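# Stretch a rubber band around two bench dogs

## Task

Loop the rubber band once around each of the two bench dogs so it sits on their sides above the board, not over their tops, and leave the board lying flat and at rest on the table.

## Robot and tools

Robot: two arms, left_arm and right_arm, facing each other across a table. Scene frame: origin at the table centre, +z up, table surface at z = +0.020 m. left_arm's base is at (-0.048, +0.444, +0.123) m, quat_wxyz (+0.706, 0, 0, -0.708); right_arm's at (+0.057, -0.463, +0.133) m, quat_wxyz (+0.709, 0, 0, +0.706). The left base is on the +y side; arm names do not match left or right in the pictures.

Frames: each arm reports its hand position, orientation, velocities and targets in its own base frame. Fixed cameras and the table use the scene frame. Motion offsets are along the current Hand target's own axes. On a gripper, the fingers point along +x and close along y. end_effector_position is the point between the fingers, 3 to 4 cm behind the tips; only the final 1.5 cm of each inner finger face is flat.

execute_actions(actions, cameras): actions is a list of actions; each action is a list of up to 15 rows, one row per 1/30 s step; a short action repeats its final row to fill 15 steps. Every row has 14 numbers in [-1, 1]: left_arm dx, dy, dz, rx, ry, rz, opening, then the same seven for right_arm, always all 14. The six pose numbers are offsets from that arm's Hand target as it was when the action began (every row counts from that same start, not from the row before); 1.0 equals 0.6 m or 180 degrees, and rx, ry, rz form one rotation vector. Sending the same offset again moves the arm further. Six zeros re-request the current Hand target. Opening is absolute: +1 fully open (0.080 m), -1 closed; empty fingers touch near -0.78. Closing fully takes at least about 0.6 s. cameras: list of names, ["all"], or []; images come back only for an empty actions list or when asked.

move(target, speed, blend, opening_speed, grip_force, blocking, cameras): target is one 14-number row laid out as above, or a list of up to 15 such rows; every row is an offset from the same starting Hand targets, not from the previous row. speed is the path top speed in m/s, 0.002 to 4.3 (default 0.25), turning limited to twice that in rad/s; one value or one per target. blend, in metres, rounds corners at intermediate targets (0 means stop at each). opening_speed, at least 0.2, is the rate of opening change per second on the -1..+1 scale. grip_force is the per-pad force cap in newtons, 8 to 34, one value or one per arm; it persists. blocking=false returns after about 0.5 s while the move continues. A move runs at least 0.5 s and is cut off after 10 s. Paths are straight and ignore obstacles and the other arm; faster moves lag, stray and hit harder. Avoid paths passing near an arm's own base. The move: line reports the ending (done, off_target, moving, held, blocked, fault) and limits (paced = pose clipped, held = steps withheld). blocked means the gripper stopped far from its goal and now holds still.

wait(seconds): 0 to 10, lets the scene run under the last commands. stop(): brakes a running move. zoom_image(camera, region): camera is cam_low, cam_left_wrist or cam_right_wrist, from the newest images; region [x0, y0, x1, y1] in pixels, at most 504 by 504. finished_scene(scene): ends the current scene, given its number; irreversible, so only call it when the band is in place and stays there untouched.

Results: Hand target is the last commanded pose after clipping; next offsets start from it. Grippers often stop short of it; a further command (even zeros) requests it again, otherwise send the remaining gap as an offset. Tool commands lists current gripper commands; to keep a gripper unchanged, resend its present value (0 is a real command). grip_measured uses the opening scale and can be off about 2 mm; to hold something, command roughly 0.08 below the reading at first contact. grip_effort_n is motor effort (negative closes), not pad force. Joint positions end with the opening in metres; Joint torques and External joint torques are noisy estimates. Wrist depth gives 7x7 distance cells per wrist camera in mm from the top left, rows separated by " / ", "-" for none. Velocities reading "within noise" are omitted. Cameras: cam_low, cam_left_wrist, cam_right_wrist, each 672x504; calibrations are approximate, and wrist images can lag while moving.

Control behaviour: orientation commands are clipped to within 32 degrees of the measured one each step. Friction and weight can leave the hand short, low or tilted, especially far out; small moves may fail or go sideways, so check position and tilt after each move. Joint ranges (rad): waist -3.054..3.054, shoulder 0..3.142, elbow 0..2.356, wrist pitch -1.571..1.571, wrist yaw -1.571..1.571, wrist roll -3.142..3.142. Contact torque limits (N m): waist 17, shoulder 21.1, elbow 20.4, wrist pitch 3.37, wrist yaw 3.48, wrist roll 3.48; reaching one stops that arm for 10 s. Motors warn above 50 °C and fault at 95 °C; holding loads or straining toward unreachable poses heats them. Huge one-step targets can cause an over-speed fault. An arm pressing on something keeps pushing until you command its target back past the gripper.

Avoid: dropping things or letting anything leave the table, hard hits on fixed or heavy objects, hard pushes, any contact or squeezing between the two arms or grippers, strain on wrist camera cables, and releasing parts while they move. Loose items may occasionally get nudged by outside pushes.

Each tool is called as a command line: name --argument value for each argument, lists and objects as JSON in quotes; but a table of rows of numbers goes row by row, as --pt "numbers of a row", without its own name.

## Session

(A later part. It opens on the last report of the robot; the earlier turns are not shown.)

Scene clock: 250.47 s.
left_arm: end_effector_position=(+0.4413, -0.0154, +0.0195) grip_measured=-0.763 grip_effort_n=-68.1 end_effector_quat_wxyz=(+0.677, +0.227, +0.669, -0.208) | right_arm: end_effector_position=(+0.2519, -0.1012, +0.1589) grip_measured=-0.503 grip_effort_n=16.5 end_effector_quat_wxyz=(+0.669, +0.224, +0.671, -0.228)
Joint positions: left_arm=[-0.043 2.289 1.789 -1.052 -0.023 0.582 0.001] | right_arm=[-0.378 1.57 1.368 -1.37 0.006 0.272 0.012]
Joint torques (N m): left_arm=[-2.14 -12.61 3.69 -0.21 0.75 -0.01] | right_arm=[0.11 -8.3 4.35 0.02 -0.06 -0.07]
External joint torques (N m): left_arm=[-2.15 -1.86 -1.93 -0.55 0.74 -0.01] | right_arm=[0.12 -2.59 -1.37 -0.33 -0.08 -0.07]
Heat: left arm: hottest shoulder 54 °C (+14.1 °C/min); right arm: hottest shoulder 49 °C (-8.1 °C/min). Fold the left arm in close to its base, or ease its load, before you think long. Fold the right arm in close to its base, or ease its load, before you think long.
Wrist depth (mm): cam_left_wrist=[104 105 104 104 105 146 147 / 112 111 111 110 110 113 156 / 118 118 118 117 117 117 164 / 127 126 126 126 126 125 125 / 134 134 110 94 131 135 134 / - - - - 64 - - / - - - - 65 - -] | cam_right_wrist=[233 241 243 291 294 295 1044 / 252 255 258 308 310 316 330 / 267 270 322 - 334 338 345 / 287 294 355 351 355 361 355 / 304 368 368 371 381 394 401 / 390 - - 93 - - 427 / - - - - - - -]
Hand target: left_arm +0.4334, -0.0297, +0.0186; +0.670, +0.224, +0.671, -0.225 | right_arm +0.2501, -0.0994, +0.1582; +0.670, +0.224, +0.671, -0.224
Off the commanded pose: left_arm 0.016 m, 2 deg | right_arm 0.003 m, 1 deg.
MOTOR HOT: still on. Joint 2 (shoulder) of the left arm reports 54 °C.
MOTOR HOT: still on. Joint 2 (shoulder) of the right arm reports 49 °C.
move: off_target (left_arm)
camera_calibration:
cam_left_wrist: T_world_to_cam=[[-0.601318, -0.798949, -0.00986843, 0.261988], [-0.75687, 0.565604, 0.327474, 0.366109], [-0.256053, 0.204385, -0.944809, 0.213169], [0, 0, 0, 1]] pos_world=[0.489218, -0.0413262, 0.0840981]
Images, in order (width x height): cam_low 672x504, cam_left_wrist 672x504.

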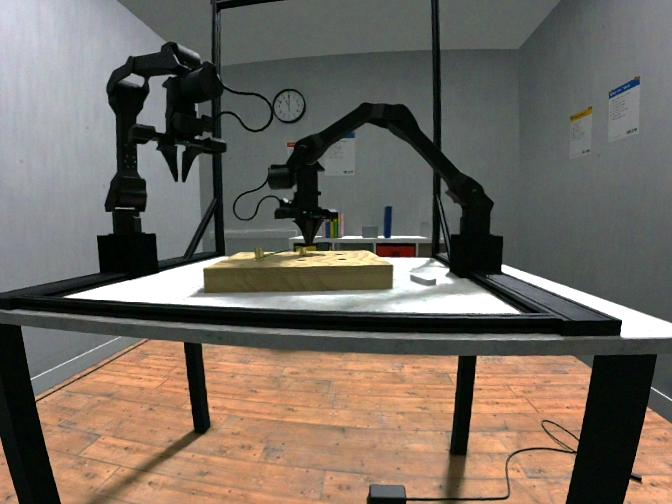

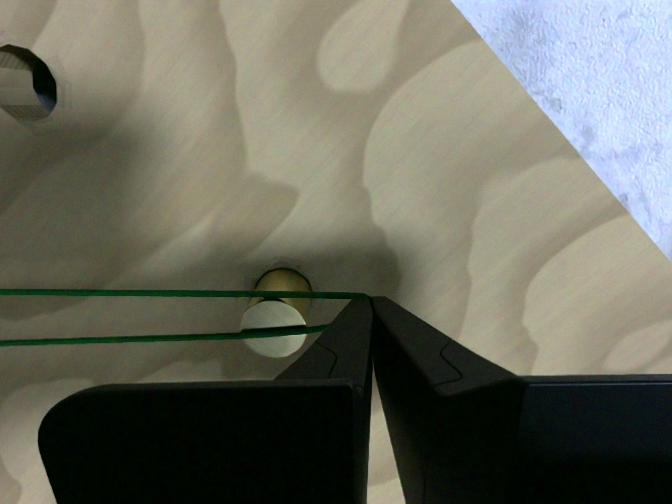

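move --target '[0.038,-0.003,-0.006,0,0,0,-0.95,0,0,0,0,0,0,-0.5]' --cameras '["cam_low","cam_left_wrist"]' --speed 0.08

zoom_image --camera "cam_low" --region '[220, 210, 340, 290]'

zoom_image --camera "cam_left_wrist" --region '[200, 200, 440, 360]'

Scene clock: 254.73 s.
left_arm: end_effector_position=(+0.4411, -0.0152, +0.0041) grip_measured=-0.763 grip_effort_n=-68.1 end_effector_quat_wxyz=(+0.684, +0.229, +0.661, -0.205) | right_arm: end_effector_position=(+0.2519, -0.1012, +0.1589) grip_measured=-0.503 grip_effort_n=16.5 end_effector_quat_wxyz=(+0.669, +0.224, +0.671, -0.228)
Joint positions: left_arm=[-0.043 2.288 1.724 -0.966 -0.025 0.582 0.001] | right_arm=[-0.378 1.57 1.368 -1.37 0.006 0.272 0.012]
Joint torques (N m): left_arm=[-1.93 -11.08 2.95 -0.21 0.81 0] | right_arm=[0.11 -8.35 4.34 0 -0.07 -0.06]
External joint torques (N m): left_arm=[-1.93 -0.33 -2.7 -0.63 0.8 0] | right_arm=[0.08 -2.67 -1.35 -0.34 -0.08 -0.06]
Heat: left arm: hottest shoulder 54 °C (+14.1 °C/min); right arm: hottest shoulder 48 °C (-8.0 °C/min). Fold the left arm in close to its base, or ease its load, before you think long. Fold the right arm in close to its base, or ease its load, before you think long.
Wrist depth (mm): cam_left_wrist=[95 95 94 94 93 134 135 / 101 100 99 99 99 99 143 / 107 106 106 105 104 104 106 / 114 113 113 112 111 111 110 / 122 122 108 93 116 119 118 / - - - - 64 - - / - - - - 65 - -] | cam_right_wrist=[233 239 244 290 294 297 1034 / 253 255 259 310 313 316 1099 / 268 271 326 330 336 347 336 / 286 297 347 352 360 362 354 / 307 369 368 371 380 396 405 / 386 388 - 93 - 421 423 / - - - - - - -]
Hand target: left_arm +0.4294, -0.0290, -0.0042; +0.670, +0.224, +0.671, -0.225 | right_arm +0.2501, -0.0994, +0.1582; +0.670, +0.224, +0.671, -0.224
Off the commanded pose: left_arm 0.020 m, 3 deg | right_arm 0.003 m, 1 deg.
MOTOR HOT: still on. Joint 2 (shoulder) of the left arm reports 54 °C.
MOTOR HOT: still on. Joint 2 (shoulder) of the right arm reports 48 °C.
move: off_target (left_arm)
camera_calibration:
cam_left_wrist: T_world_to_cam=[[-0.600913, -0.798982, -0.0230417, 0.261745], [-0.763644, 0.565343, 0.311826, 0.373849], [-0.236117, 0.204976, -0.94986, 0.189797], [0, 0, 0, 1]] pos_world=[0.487588, -0.041127, 0.0697355]
Images, in order (width x height): cam_low 672x504, cam_left_wrist 672x504.

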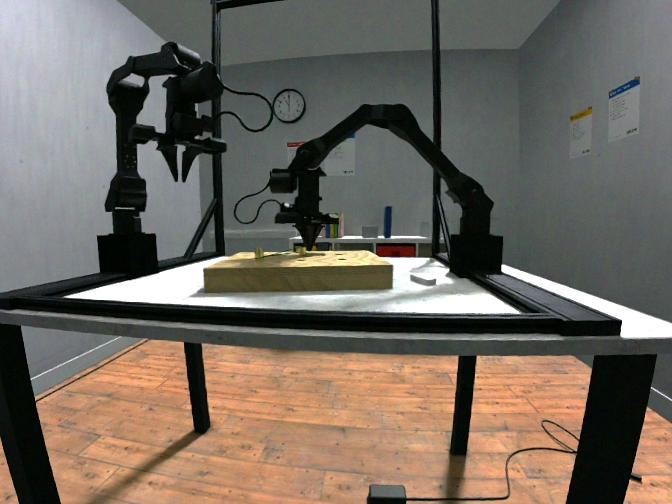

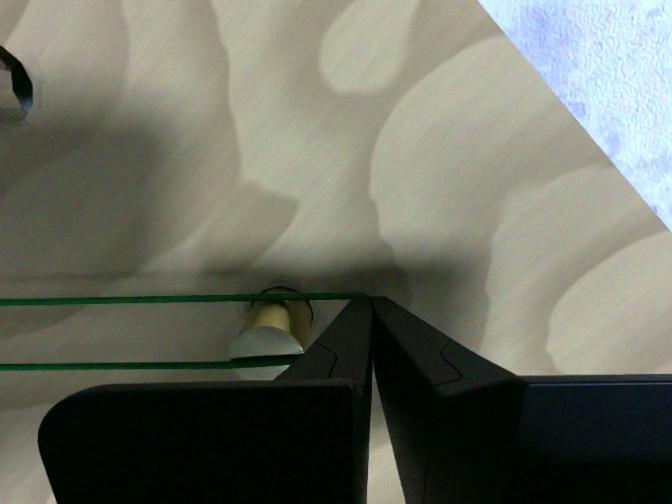

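Scaled by 4.200 from the camera's 672x504 image, which has a finer 960x720 frame.

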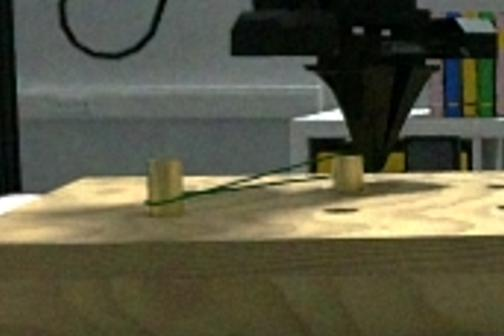

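Scaled by 2.100 from the camera's 672x504 image, which has a finer 960x720 frame.

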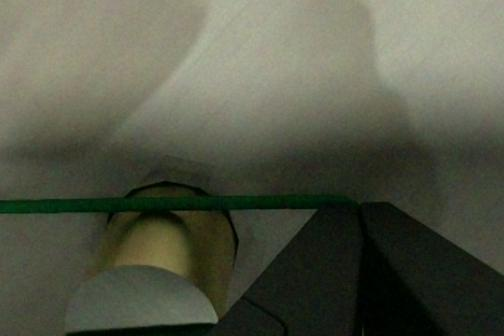

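move --target '[0.003,-0.003,-0.042,0,0,0,-0.95,0,0,0,0,0,0,-0.5]' --cameras '["cam_low","cam_left_wrist"]' --speed 0.08

zoom_image --camera "cam_low" --region '[220, 210, 340, 290]'

zoom_image --camera "cam_left_wrist" --region '[200, 200, 440, 360]'

Scene clock: 258.70 s.
left_arm: end_effector_position=(+0.4225, -0.0047, -0.0003) grip_measured=-0.763 grip_effort_n=-68.1 end_effector_quat_wxyz=(+0.686, +0.229, +0.660, -0.203) | right_arm: end_effector_position=(+0.2519, -0.1012, +0.1589) grip_measured=-0.503 grip_effort_n=16.5 end_effector_quat_wxyz=(+0.669, +0.224, +0.671, -0.228)
Joint positions: left_arm=[-0.02 2.219 1.587 -0.893 -0.025 0.601 0.001] | right_arm=[-0.378 1.57 1.368 -1.37 0.006 0.272 0.012]
Joint torques (N m): left_arm=[-1.37 -11.38 2.46 -0.93 0.84 0.16] | right_arm=[0.14 -8.25 4.38 -0.04 -0.06 -0.1]
External joint torques (N m): left_arm=[-1.39 -1.24 -2.99 -1.34 0.83 0.16] | right_arm=[0.12 -2.59 -1.3 -0.39 -0.06 -0.1]
Heat: left arm: hottest shoulder 54 °C (+14.1 °C/min); right arm: hottest shoulder 48 °C (-7.0 °C/min). Fold the left arm in close to its base, or ease its load, before you think long. Fold the right arm in close to its base, or ease its load, before you think long.
Wrist depth (mm): cam_left_wrist=[92 92 90 90 90 89 130 / 97 97 96 96 95 94 94 / 103 103 102 101 101 100 100 / 112 110 106 108 108 106 106 / 118 117 118 93 111 114 113 / - - - - 64 - - / - - - - 65 - -] | cam_right_wrist=[234 240 244 291 293 295 1030 / 253 255 259 308 313 318 322 / 268 271 324 326 334 338 337 / 286 289 351 351 357 361 358 / 308 369 366 371 377 365 379 / 384 386 - 93 - 422 422 / - - - - - - -]
Hand target: left_arm +0.4082, -0.0152, -0.0060; +0.670, +0.224, +0.671, -0.225 | right_arm +0.2501, -0.0994, +0.1582; +0.670, +0.224, +0.671, -0.224
Off the commanded pose: left_arm 0.019 m, 3 deg | right_arm 0.003 m, 1 deg.
MOTOR HOT: still on. Joint 2 (shoulder) of the left arm reports 54 °C.
MOTOR HOT: still on. Joint 2 (shoulder) of the right arm reports 48 °C.
move: off_target (left_arm)
camera_calibration:
cam_left_wrist: T_world_to_cam=[[-0.597166, -0.801667, -0.0268804, 0.257237], [-0.767938, 0.561721, 0.307801, 0.356965], [-0.231654, 0.204451, -0.951071, 0.177174], [0, 0, 0, 1]] pos_world=[0.468783, -0.0305198, 0.0655452]
Images, in order (width x height): cam_low 672x504, cam_left_wrist 672x504.

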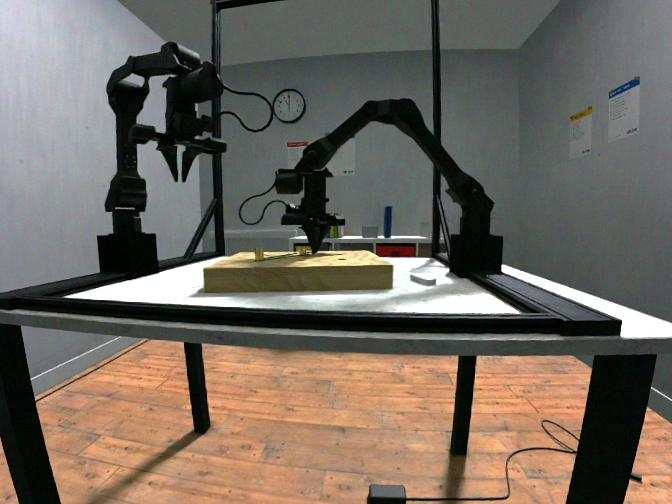

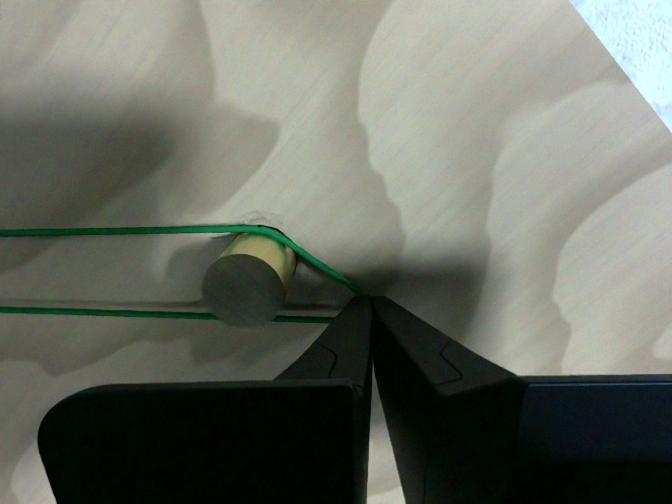

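Scaled by 4.200 from the camera's 672x504 image, which has a finer 960x720 frame.

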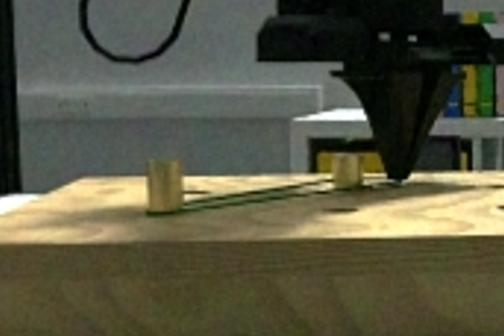

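Scaled by 2.100 from the camera's 672x504 image, which has a finer 960x720 frame.

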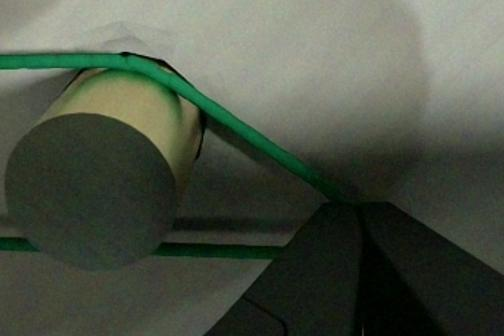

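move --target '[0.001,0.012,0.018,0,0,0,-0.95,0,0,0,0,0,0,-0.5]' --cameras '["cam_low","cam_left_wrist"]' --speed 0.08

zoom_image --camera "cam_low" --region '[240, 220, 340, 290]'

zoom_image --camera "cam_left_wrist" --region '[200, 200, 440, 360]'

Scene clock: 264.70 s.
left_arm: end_effector_position=(+0.4305, -0.0049, +0.0042) grip_measured=-0.763 grip_effort_n=-68.1 end_effector_quat_wxyz=(+0.688, +0.229, +0.658, -0.202) | right_arm: end_effector_position=(+0.2519, -0.1012, +0.1589) grip_measured=-0.503 grip_effort_n=16.5 end_effector_quat_wxyz=(+0.669, +0.224, +0.671, -0.228)
Joint positions: left_arm=[-0.02 2.237 1.637 -0.919 -0.025 0.601 0.001] | right_arm=[-0.378 1.57 1.368 -1.37 0.006 0.272 0.012]
Joint torques (N m): left_arm=[-1.47 -8.5 5.43 -1.18 0.82 0.13] | right_arm=[0.1 -8.34 4.32 0.01 -0.08 -0.07]
External joint torques (N m): left_arm=[-1.53 1.86 -0.13 -1.6 0.81 0.13] | right_arm=[0.13 -2.61 -1.38 -0.32 -0.1 -0.07]
Motor temperatures (°C): left_arm=[24 56 29 26 30 24] | right_arm=[22 48 31 24 26 29]
Heat: left arm: hottest shoulder 56 °C (+16.1 °C/min); right arm: hottest shoulder 48 °C (-6.0 °C/min). Fold the left arm in close to its base, or ease its load, before you think long. Fold the right arm in close to its base, or ease its load, before you think long.
Wrist depth (mm): cam_left_wrist=[95 95 94 93 93 93 135 / 101 100 99 99 98 97 99 / 107 106 106 105 104 104 103 / 113 112 110 111 111 110 109 / 122 122 117 93 115 118 117 / - - - - 64 - - / - - - - 65 - -] | cam_right_wrist=[233 240 244 290 293 295 1044 / 252 255 258 308 313 318 327 / 268 270 326 330 338 339 335 / 286 291 347 353 360 354 351 / 305 371 366 371 381 374 384 / 387 383 - 93 - 393 425 / - - - - - - -]
Hand target: left_arm +0.4211, -0.0160, -0.0067; +0.670, +0.224, +0.671, -0.225 | right_arm +0.2501, -0.0994, +0.1582; +0.670, +0.224, +0.671, -0.224
Off the commanded pose: left_arm 0.018 m, 4 deg | right_arm 0.003 m, 1 deg.
MOTOR HOT: still on. Joint 2 (shoulder) of the left arm reports 56 °C.
MOTOR HOT: still on. Joint 2 (shoulder) of the right arm reports 48 °C.
move: off_target (left_arm)
camera_calibration:
cam_left_wrist: T_world_to_cam=[[-0.596947, -0.801714, -0.0301477, 0.261944], [-0.769692, 0.561694, 0.303436, 0.362513], [-0.226335, 0.20434, -0.952375, 0.181082], [0, 0, 0, 1]] pos_world=[0.476375, -0.0306195, 0.0703552]
Images, in order (width x height): cam_low 672x504, cam_left_wrist 672x504.

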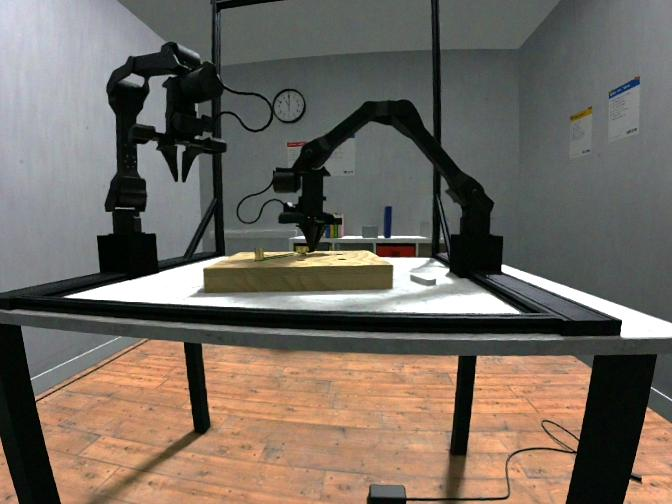

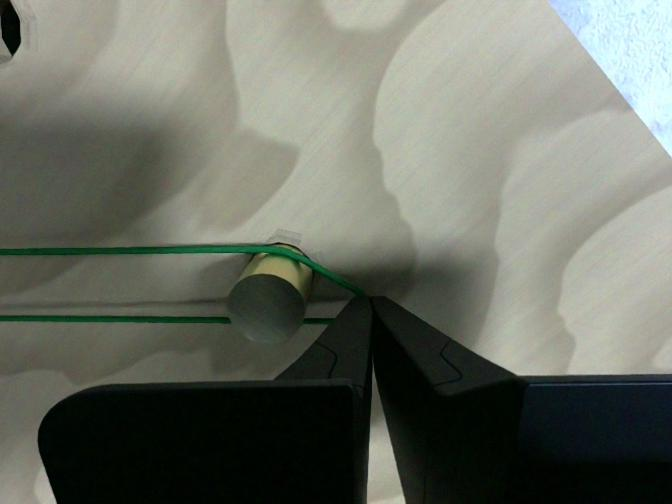

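Scaled by 5.040 from the camera's 672x504 image, which has a finer 960x720 frame.

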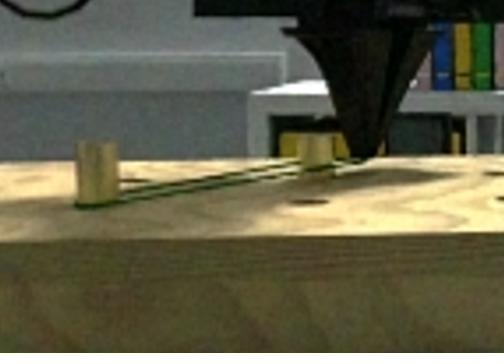

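Scaled by 2.100 from the camera's 672x504 image, which has a finer 960x720 frame.

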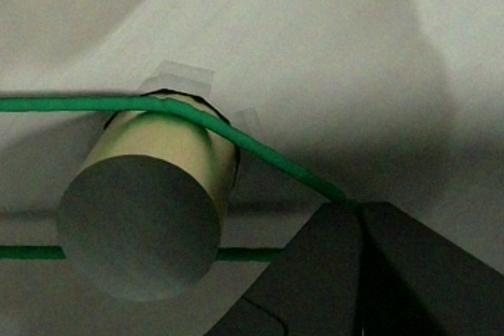

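move --target '[0.012,0,0.012,0,0,0,-0.95,0,0,0,0,0,0,-0.5]' --cameras '["cam_low","cam_left_wrist"]' --speed 0.05

zoom_image --camera "cam_low" --region '[240, 220, 340, 290]'

zoom_image --camera "cam_left_wrist" --region '[200, 200, 440, 360]'

Scene clock: 271.10 s.
left_arm: end_effector_position=(+0.4344, -0.0075, -0.0022) grip_measured=-0.763 grip_effort_n=-68.1 end_effector_quat_wxyz=(+0.685, +0.230, +0.660, -0.205) | right_arm: end_effector_position=(+0.2519, -0.1012, +0.1589) grip_measured=-0.503 grip_effort_n=16.5 end_effector_quat_wxyz=(+0.669, +0.224, +0.671, -0.228)
Joint positions: left_arm=[-0.026 2.267 1.661 -0.92 -0.025 0.601 0.001] | right_arm=[-0.378 1.57 1.368 -1.37 0.006 0.272 0.012]
Joint torques (N m): left_arm=[-1.8 -8.34 5.66 -0.68 0.82 -0.2] | right_arm=[0.2 -8.25 4.3 -0.02 -0.06 -0.05]
External joint torques (N m): left_arm=[-1.88 2.2 0.1 -1.1 0.82 -0.19] | right_arm=[0.21 -2.62 -1.35 -0.36 -0.07 -0.05]
Heat: left arm: hottest shoulder 54 °C (+13.2 °C/min); right arm: hottest shoulder 48 °C (-5.1 °C/min). Fold the left arm in close to its base, or ease its load, before you think long. Fold the right arm in close to its base, or ease its load, before you think long.
Wrist depth (mm): cam_left_wrist=[- 88 88 87 87 87 129 / 94 93 93 92 92 91 93 / 100 99 99 98 97 97 96 / 107 106 104 104 104 103 102 / 113 113 90 93 108 110 109 / - - - - 64 - - / - - - - 65 - -] | cam_right_wrist=[233 240 245 291 295 295 308 / 252 254 257 310 313 316 1099 / 267 271 322 328 334 338 336 / 286 296 351 351 356 362 359 / 303 369 365 372 379 368 403 / 386 381 - 93 - 414 424 / - - - - - - -]
Hand target: left_arm +0.4269, -0.0203, -0.0138; +0.670, +0.224, +0.671, -0.225 | right_arm +0.2501, -0.0994, +0.1582; +0.670, +0.224, +0.671, -0.224
Off the commanded pose: left_arm 0.019 m, 3 deg | right_arm 0.003 m, 1 deg.
MOTOR HOT: still on. Joint 2 (shoulder) of the left arm reports 54 °C.
MOTOR HOT: still on. Joint 2 (shoulder) of the right arm reports 48 °C.
move: off_target (left_arm)
camera_calibration:
cam_left_wrist: T_world_to_cam=[[-0.601784, -0.798246, -0.0256634, 0.264072], [-0.764089, 0.566088, 0.309374, 0.36653], [-0.232429, 0.205786, -0.950594, 0.179003], [0, 0, 0, 1]] pos_world=[0.480582, -0.03353, 0.0635415]
Images, in order (width x height): cam_low 672x504, cam_left_wrist 672x504.

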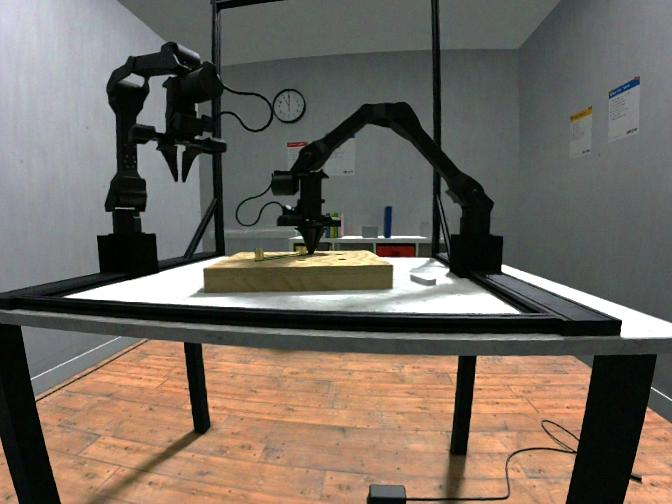

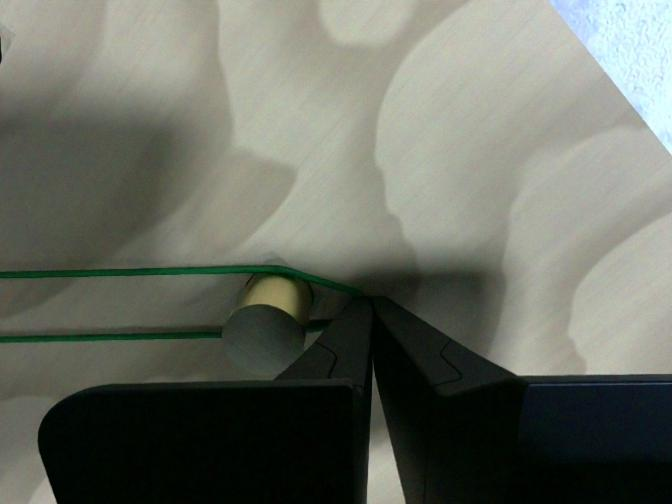

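Scaled by 5.040 from the camera's 672x504 image, which has a finer 960x720 frame.

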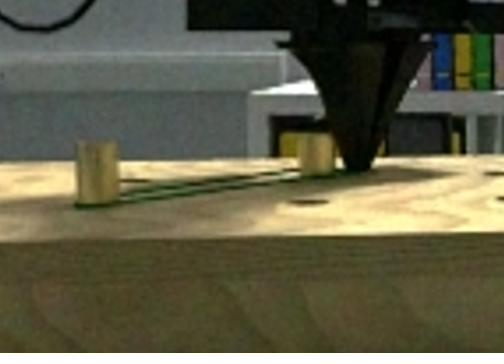

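Scaled by 2.100 from the camera's 672x504 image, which has a finer 960x720 frame.

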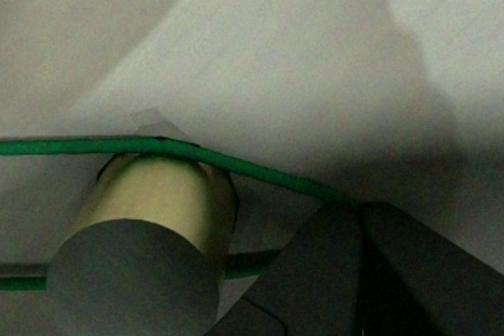

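move --pt "0 0 0 0 0 0 -0.64 0 0 0 0 0 0 -0.5" --pt "-0.06 0 0 0 0 0 -0.64 0 0 0 0 0 0 -0.5" --cameras '["cam_low","cam_left_wrist"]' --speed 0.1 --opening_speed 0.5

zoom_image --camera "cam_low" --region '[240, 220, 340, 290]'

zoom_image --camera "cam_left_wrist" --region '[200, 200, 440, 360]'

Scene clock: 277.17 s.
left_arm: end_effector_position=(+0.4218, -0.0185, +0.0133) grip_measured=-0.644 grip_effort_n=19.8 end_effector_quat_wxyz=(+0.660, +0.223, +0.681, -0.226) | right_arm: end_effector_position=(+0.2519, -0.1012, +0.1589) grip_measured=-0.503 grip_effort_n=16.5 end_effector_quat_wxyz=(+0.669, +0.224, +0.671, -0.228)
Joint positions: left_arm=[-0.046 2.261 1.716 -1.055 -0.005 0.601 0.006] | right_arm=[-0.378 1.57 1.368 -1.37 0.006 0.272 0.012]
Joint torques (N m): left_arm=[-0.29 -12.84 7.17 -0.1 0.1 -0.14] | right_arm=[-0.02 -8.25 4.3 0 -0.08 -0.08]
External joint torques (N m): left_arm=[-0.3 -2.39 1.68 -0.37 0.08 -0.15] | right_arm=[-0.03 -2.55 -1.42 -0.35 -0.09 -0.08]
Heat: left arm: hottest shoulder 52 °C (+8.1 °C/min); right arm: hottest shoulder 48 °C (-4.1 °C/min). Fold the left arm in close to its base, or ease its load, before you think long. Fold the right arm in close to its base, or ease its load, before you think long.
Wrist depth (mm): cam_left_wrist=[95 95 96 97 99 143 145 / 101 101 102 103 104 149 153 / 108 108 109 110 112 113 164 / 116 115 116 119 120 121 124 / 125 125 127 125 126 131 133 / - - - - 65 - - / - - - - 61 - -] | cam_right_wrist=[234 240 243 290 294 296 1039 / 253 255 258 310 313 315 327 / 267 271 324 330 333 338 342 / 286 291 - 356 359 359 359 / 307 367 368 371 381 367 409 / 386 - - 93 - - 421 / - - - - - - -]
Hand target: left_arm +0.4269, -0.0202, +0.0221; +0.670, +0.224, +0.671, -0.225 | right_arm +0.2501, -0.0994, +0.1582; +0.670, +0.224, +0.671, -0.224
Off the commanded pose: left_arm 0.010 m, 2 deg | right_arm 0.003 m, 1 deg.
MOTOR HOT: still on. Joint 2 (shoulder) of the left arm reports 52 °C.
MOTOR HOT: still on. Joint 2 (shoulder) of the right arm reports 48 °C.
move: off_target (left_arm)
camera_calibration:
cam_left_wrist: T_world_to_cam=[[-0.617302, -0.786024, 0.0332256, 0.254076], [-0.727936, 0.586682, 0.354843, 0.342914], [-0.298408, 0.194859, -0.934335, 0.220524], [0, 0, 0, 1]] pos_world=[0.472267, -0.0444426, 0.0759205]
Images, in order (width x height): cam_low 672x504, cam_left_wrist 672x504.

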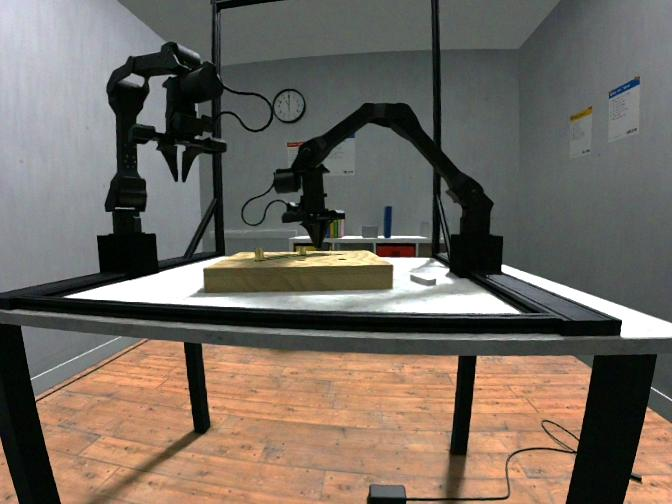

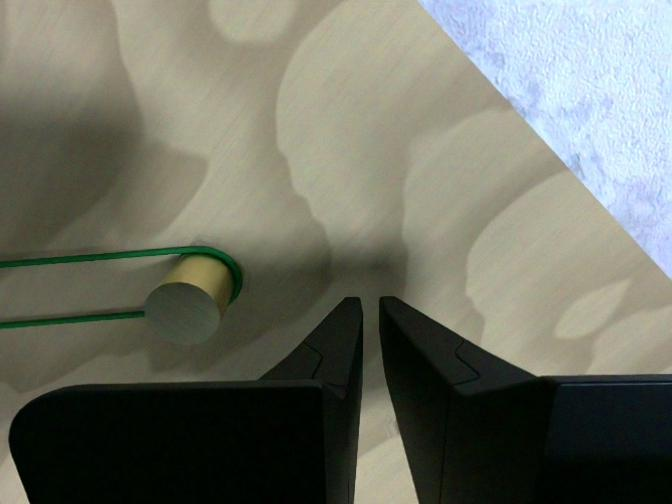

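Scaled by 5.040 from the camera's 672x504 image, which has a finer 960x720 frame.

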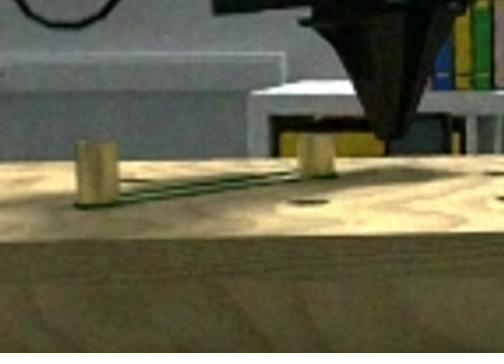

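Scaled by 2.100 from the camera's 672x504 image, which has a finer 960x720 frame.

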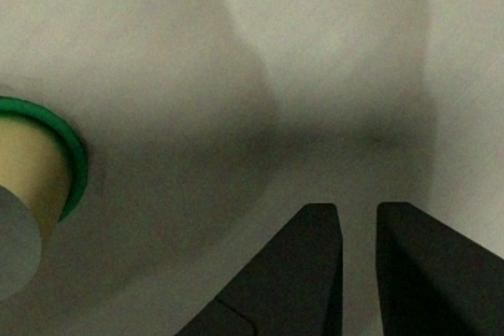

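move --pt "-0.13 0 0 0 0 0 -0.64 0 0 0 0 0 0 -0.5" --pt "-0.15 -0.03 -0.23 0 0 0 -0.64 0 0 0 0 0 0 -0.5" --cameras '["all"]' --speed 0.2

zoom_image --camera "cam_low" --region '[240, 220, 340, 290]'

zoom_image --camera "cam_right_wrist" --region '[0, 0, 200, 150]'

Scene clock: 281.50 s.
left_arm: end_effector_position=(+0.3077, +0.0496, +0.1119) grip_measured=-0.644 grip_effort_n=19.3 end_effector_quat_wxyz=(+0.668, +0.222, +0.675, -0.222) | right_arm: end_effector_position=(+0.2519, -0.1012, +0.1589) grip_measured=-0.503 grip_effort_n=16.5 end_effector_quat_wxyz=(+0.669, +0.224, +0.671, -0.228)
Joint positions: left_arm=[0.157 1.737 1.363 -1.206 -0.005 0.795 0.006] | right_arm=[-0.378 1.57 1.368 -1.37 0.006 0.272 0.012]
Joint torques (N m): left_arm=[0.04 -9.07 4.69 0.5 0.06 0.15] | right_arm=[0.05 -8.44 4.31 0.02 -0.08 -0.08]
External joint torques (N m): left_arm=[0.06 -2.1 -0.99 0.2 0.02 0.15] | right_arm=[0.08 -2.8 -1.35 -0.33 -0.09 -0.08]
Heat: left arm: hottest shoulder 53 °C (+8.1 °C/min); right arm: hottest shoulder 47 °C (-4.0 °C/min). Fold the left arm in close to its base, or ease its load, before you think long.
Wrist depth (mm): cam_left_wrist=[185 187 187 189 190 191 231 / 199 198 200 201 202 203 256 / 210 210 212 214 215 212 269 / 224 227 227 230 280 - - / 296 297 240 238 83 307 308 / - - - - 65 - - / - - - - 61 - -] | cam_right_wrist=[234 240 244 291 294 295 1039 / 253 256 258 308 313 317 327 / 268 271 325 329 335 339 339 / 286 295 345 351 359 361 349 / 307 372 - - 381 377 372 / 387 385 - 93 - 415 422 / - - - - - - -]
Hand target: left_arm +0.3061, +0.0485, +0.1123; +0.670, +0.224, +0.671, -0.225 | right_arm +0.2501, -0.0994, +0.1582; +0.670, +0.224, +0.671, -0.224
Off the commanded pose: left_arm 0.002 m, 1 deg | right_arm 0.003 m, 1 deg.
MOTOR HOT: still on. Joint 2 (shoulder) of the left arm reports 53 °C.
MOTOR HOT: cleared for the motors of the right arm.
move: done
camera_calibration:
cam_left_wrist: T_world_to_cam=[[-0.61147, -0.790916, 0.0235797, 0.233446], [-0.739357, 0.581717, 0.339053, 0.190415], [-0.281879, 0.189887, -0.940472, 0.261171], [0, 0, 0, 1]] pos_world=[0.357148, 0.0242762, 0.175559]
cam_right_wrist: T_world_to_cam=[[-0.596308, -0.80115, 0.0507541, 0.0648717], [-0.736208, 0.570985, 0.363281, 0.213236], [-0.320023, 0.179262, -0.930296, 0.331796], [0, 0, 0, 1]] pos_world=[0.301852, -0.129261, 0.227912]

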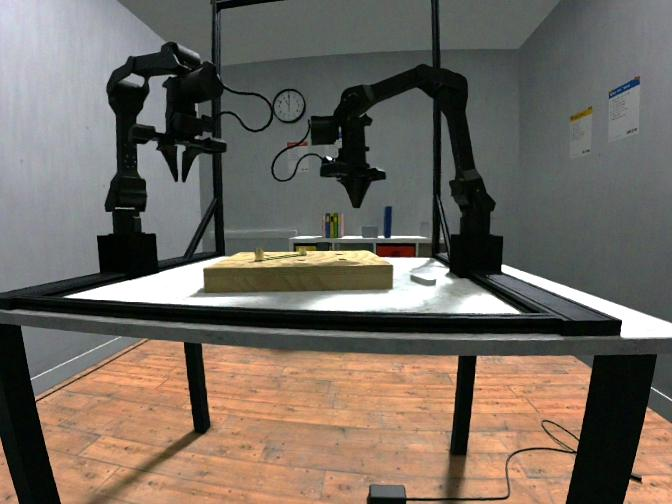

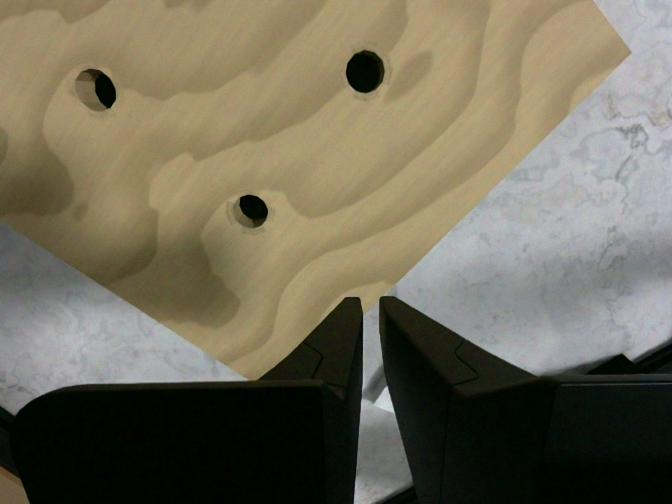

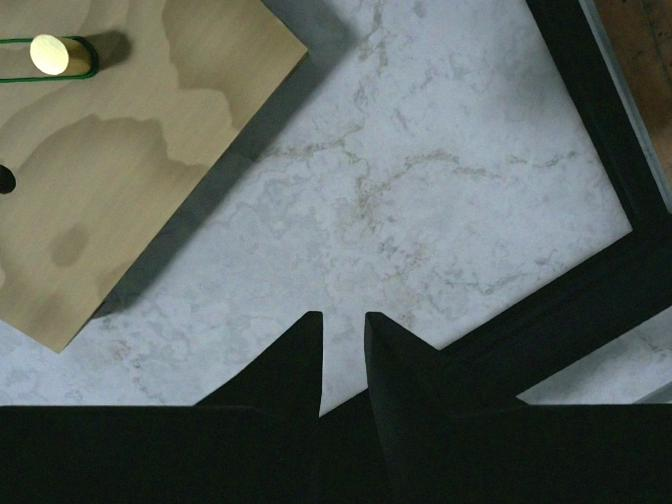

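Scaled by 5.040 from the camera's 672x504 image, which has a finer 960x720 frame.

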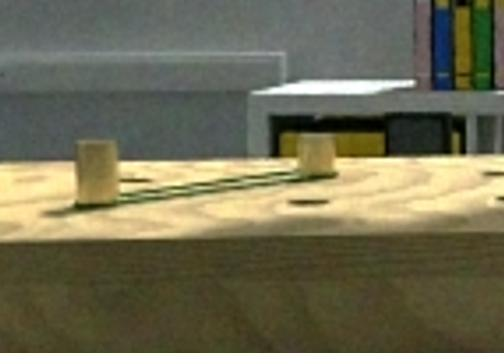

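Scaled by 2.520 from the camera's 672x504 image, which has a finer 960x720 frame.

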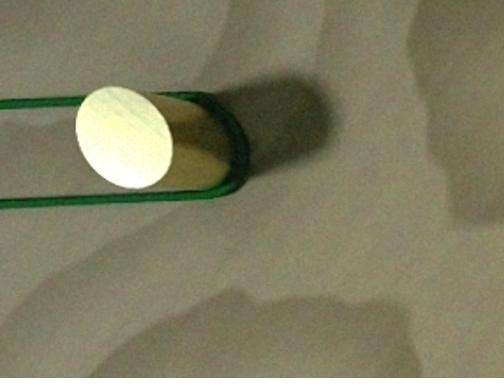

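Done.

finished_scene --scene 1

The scene is finished: the task was done.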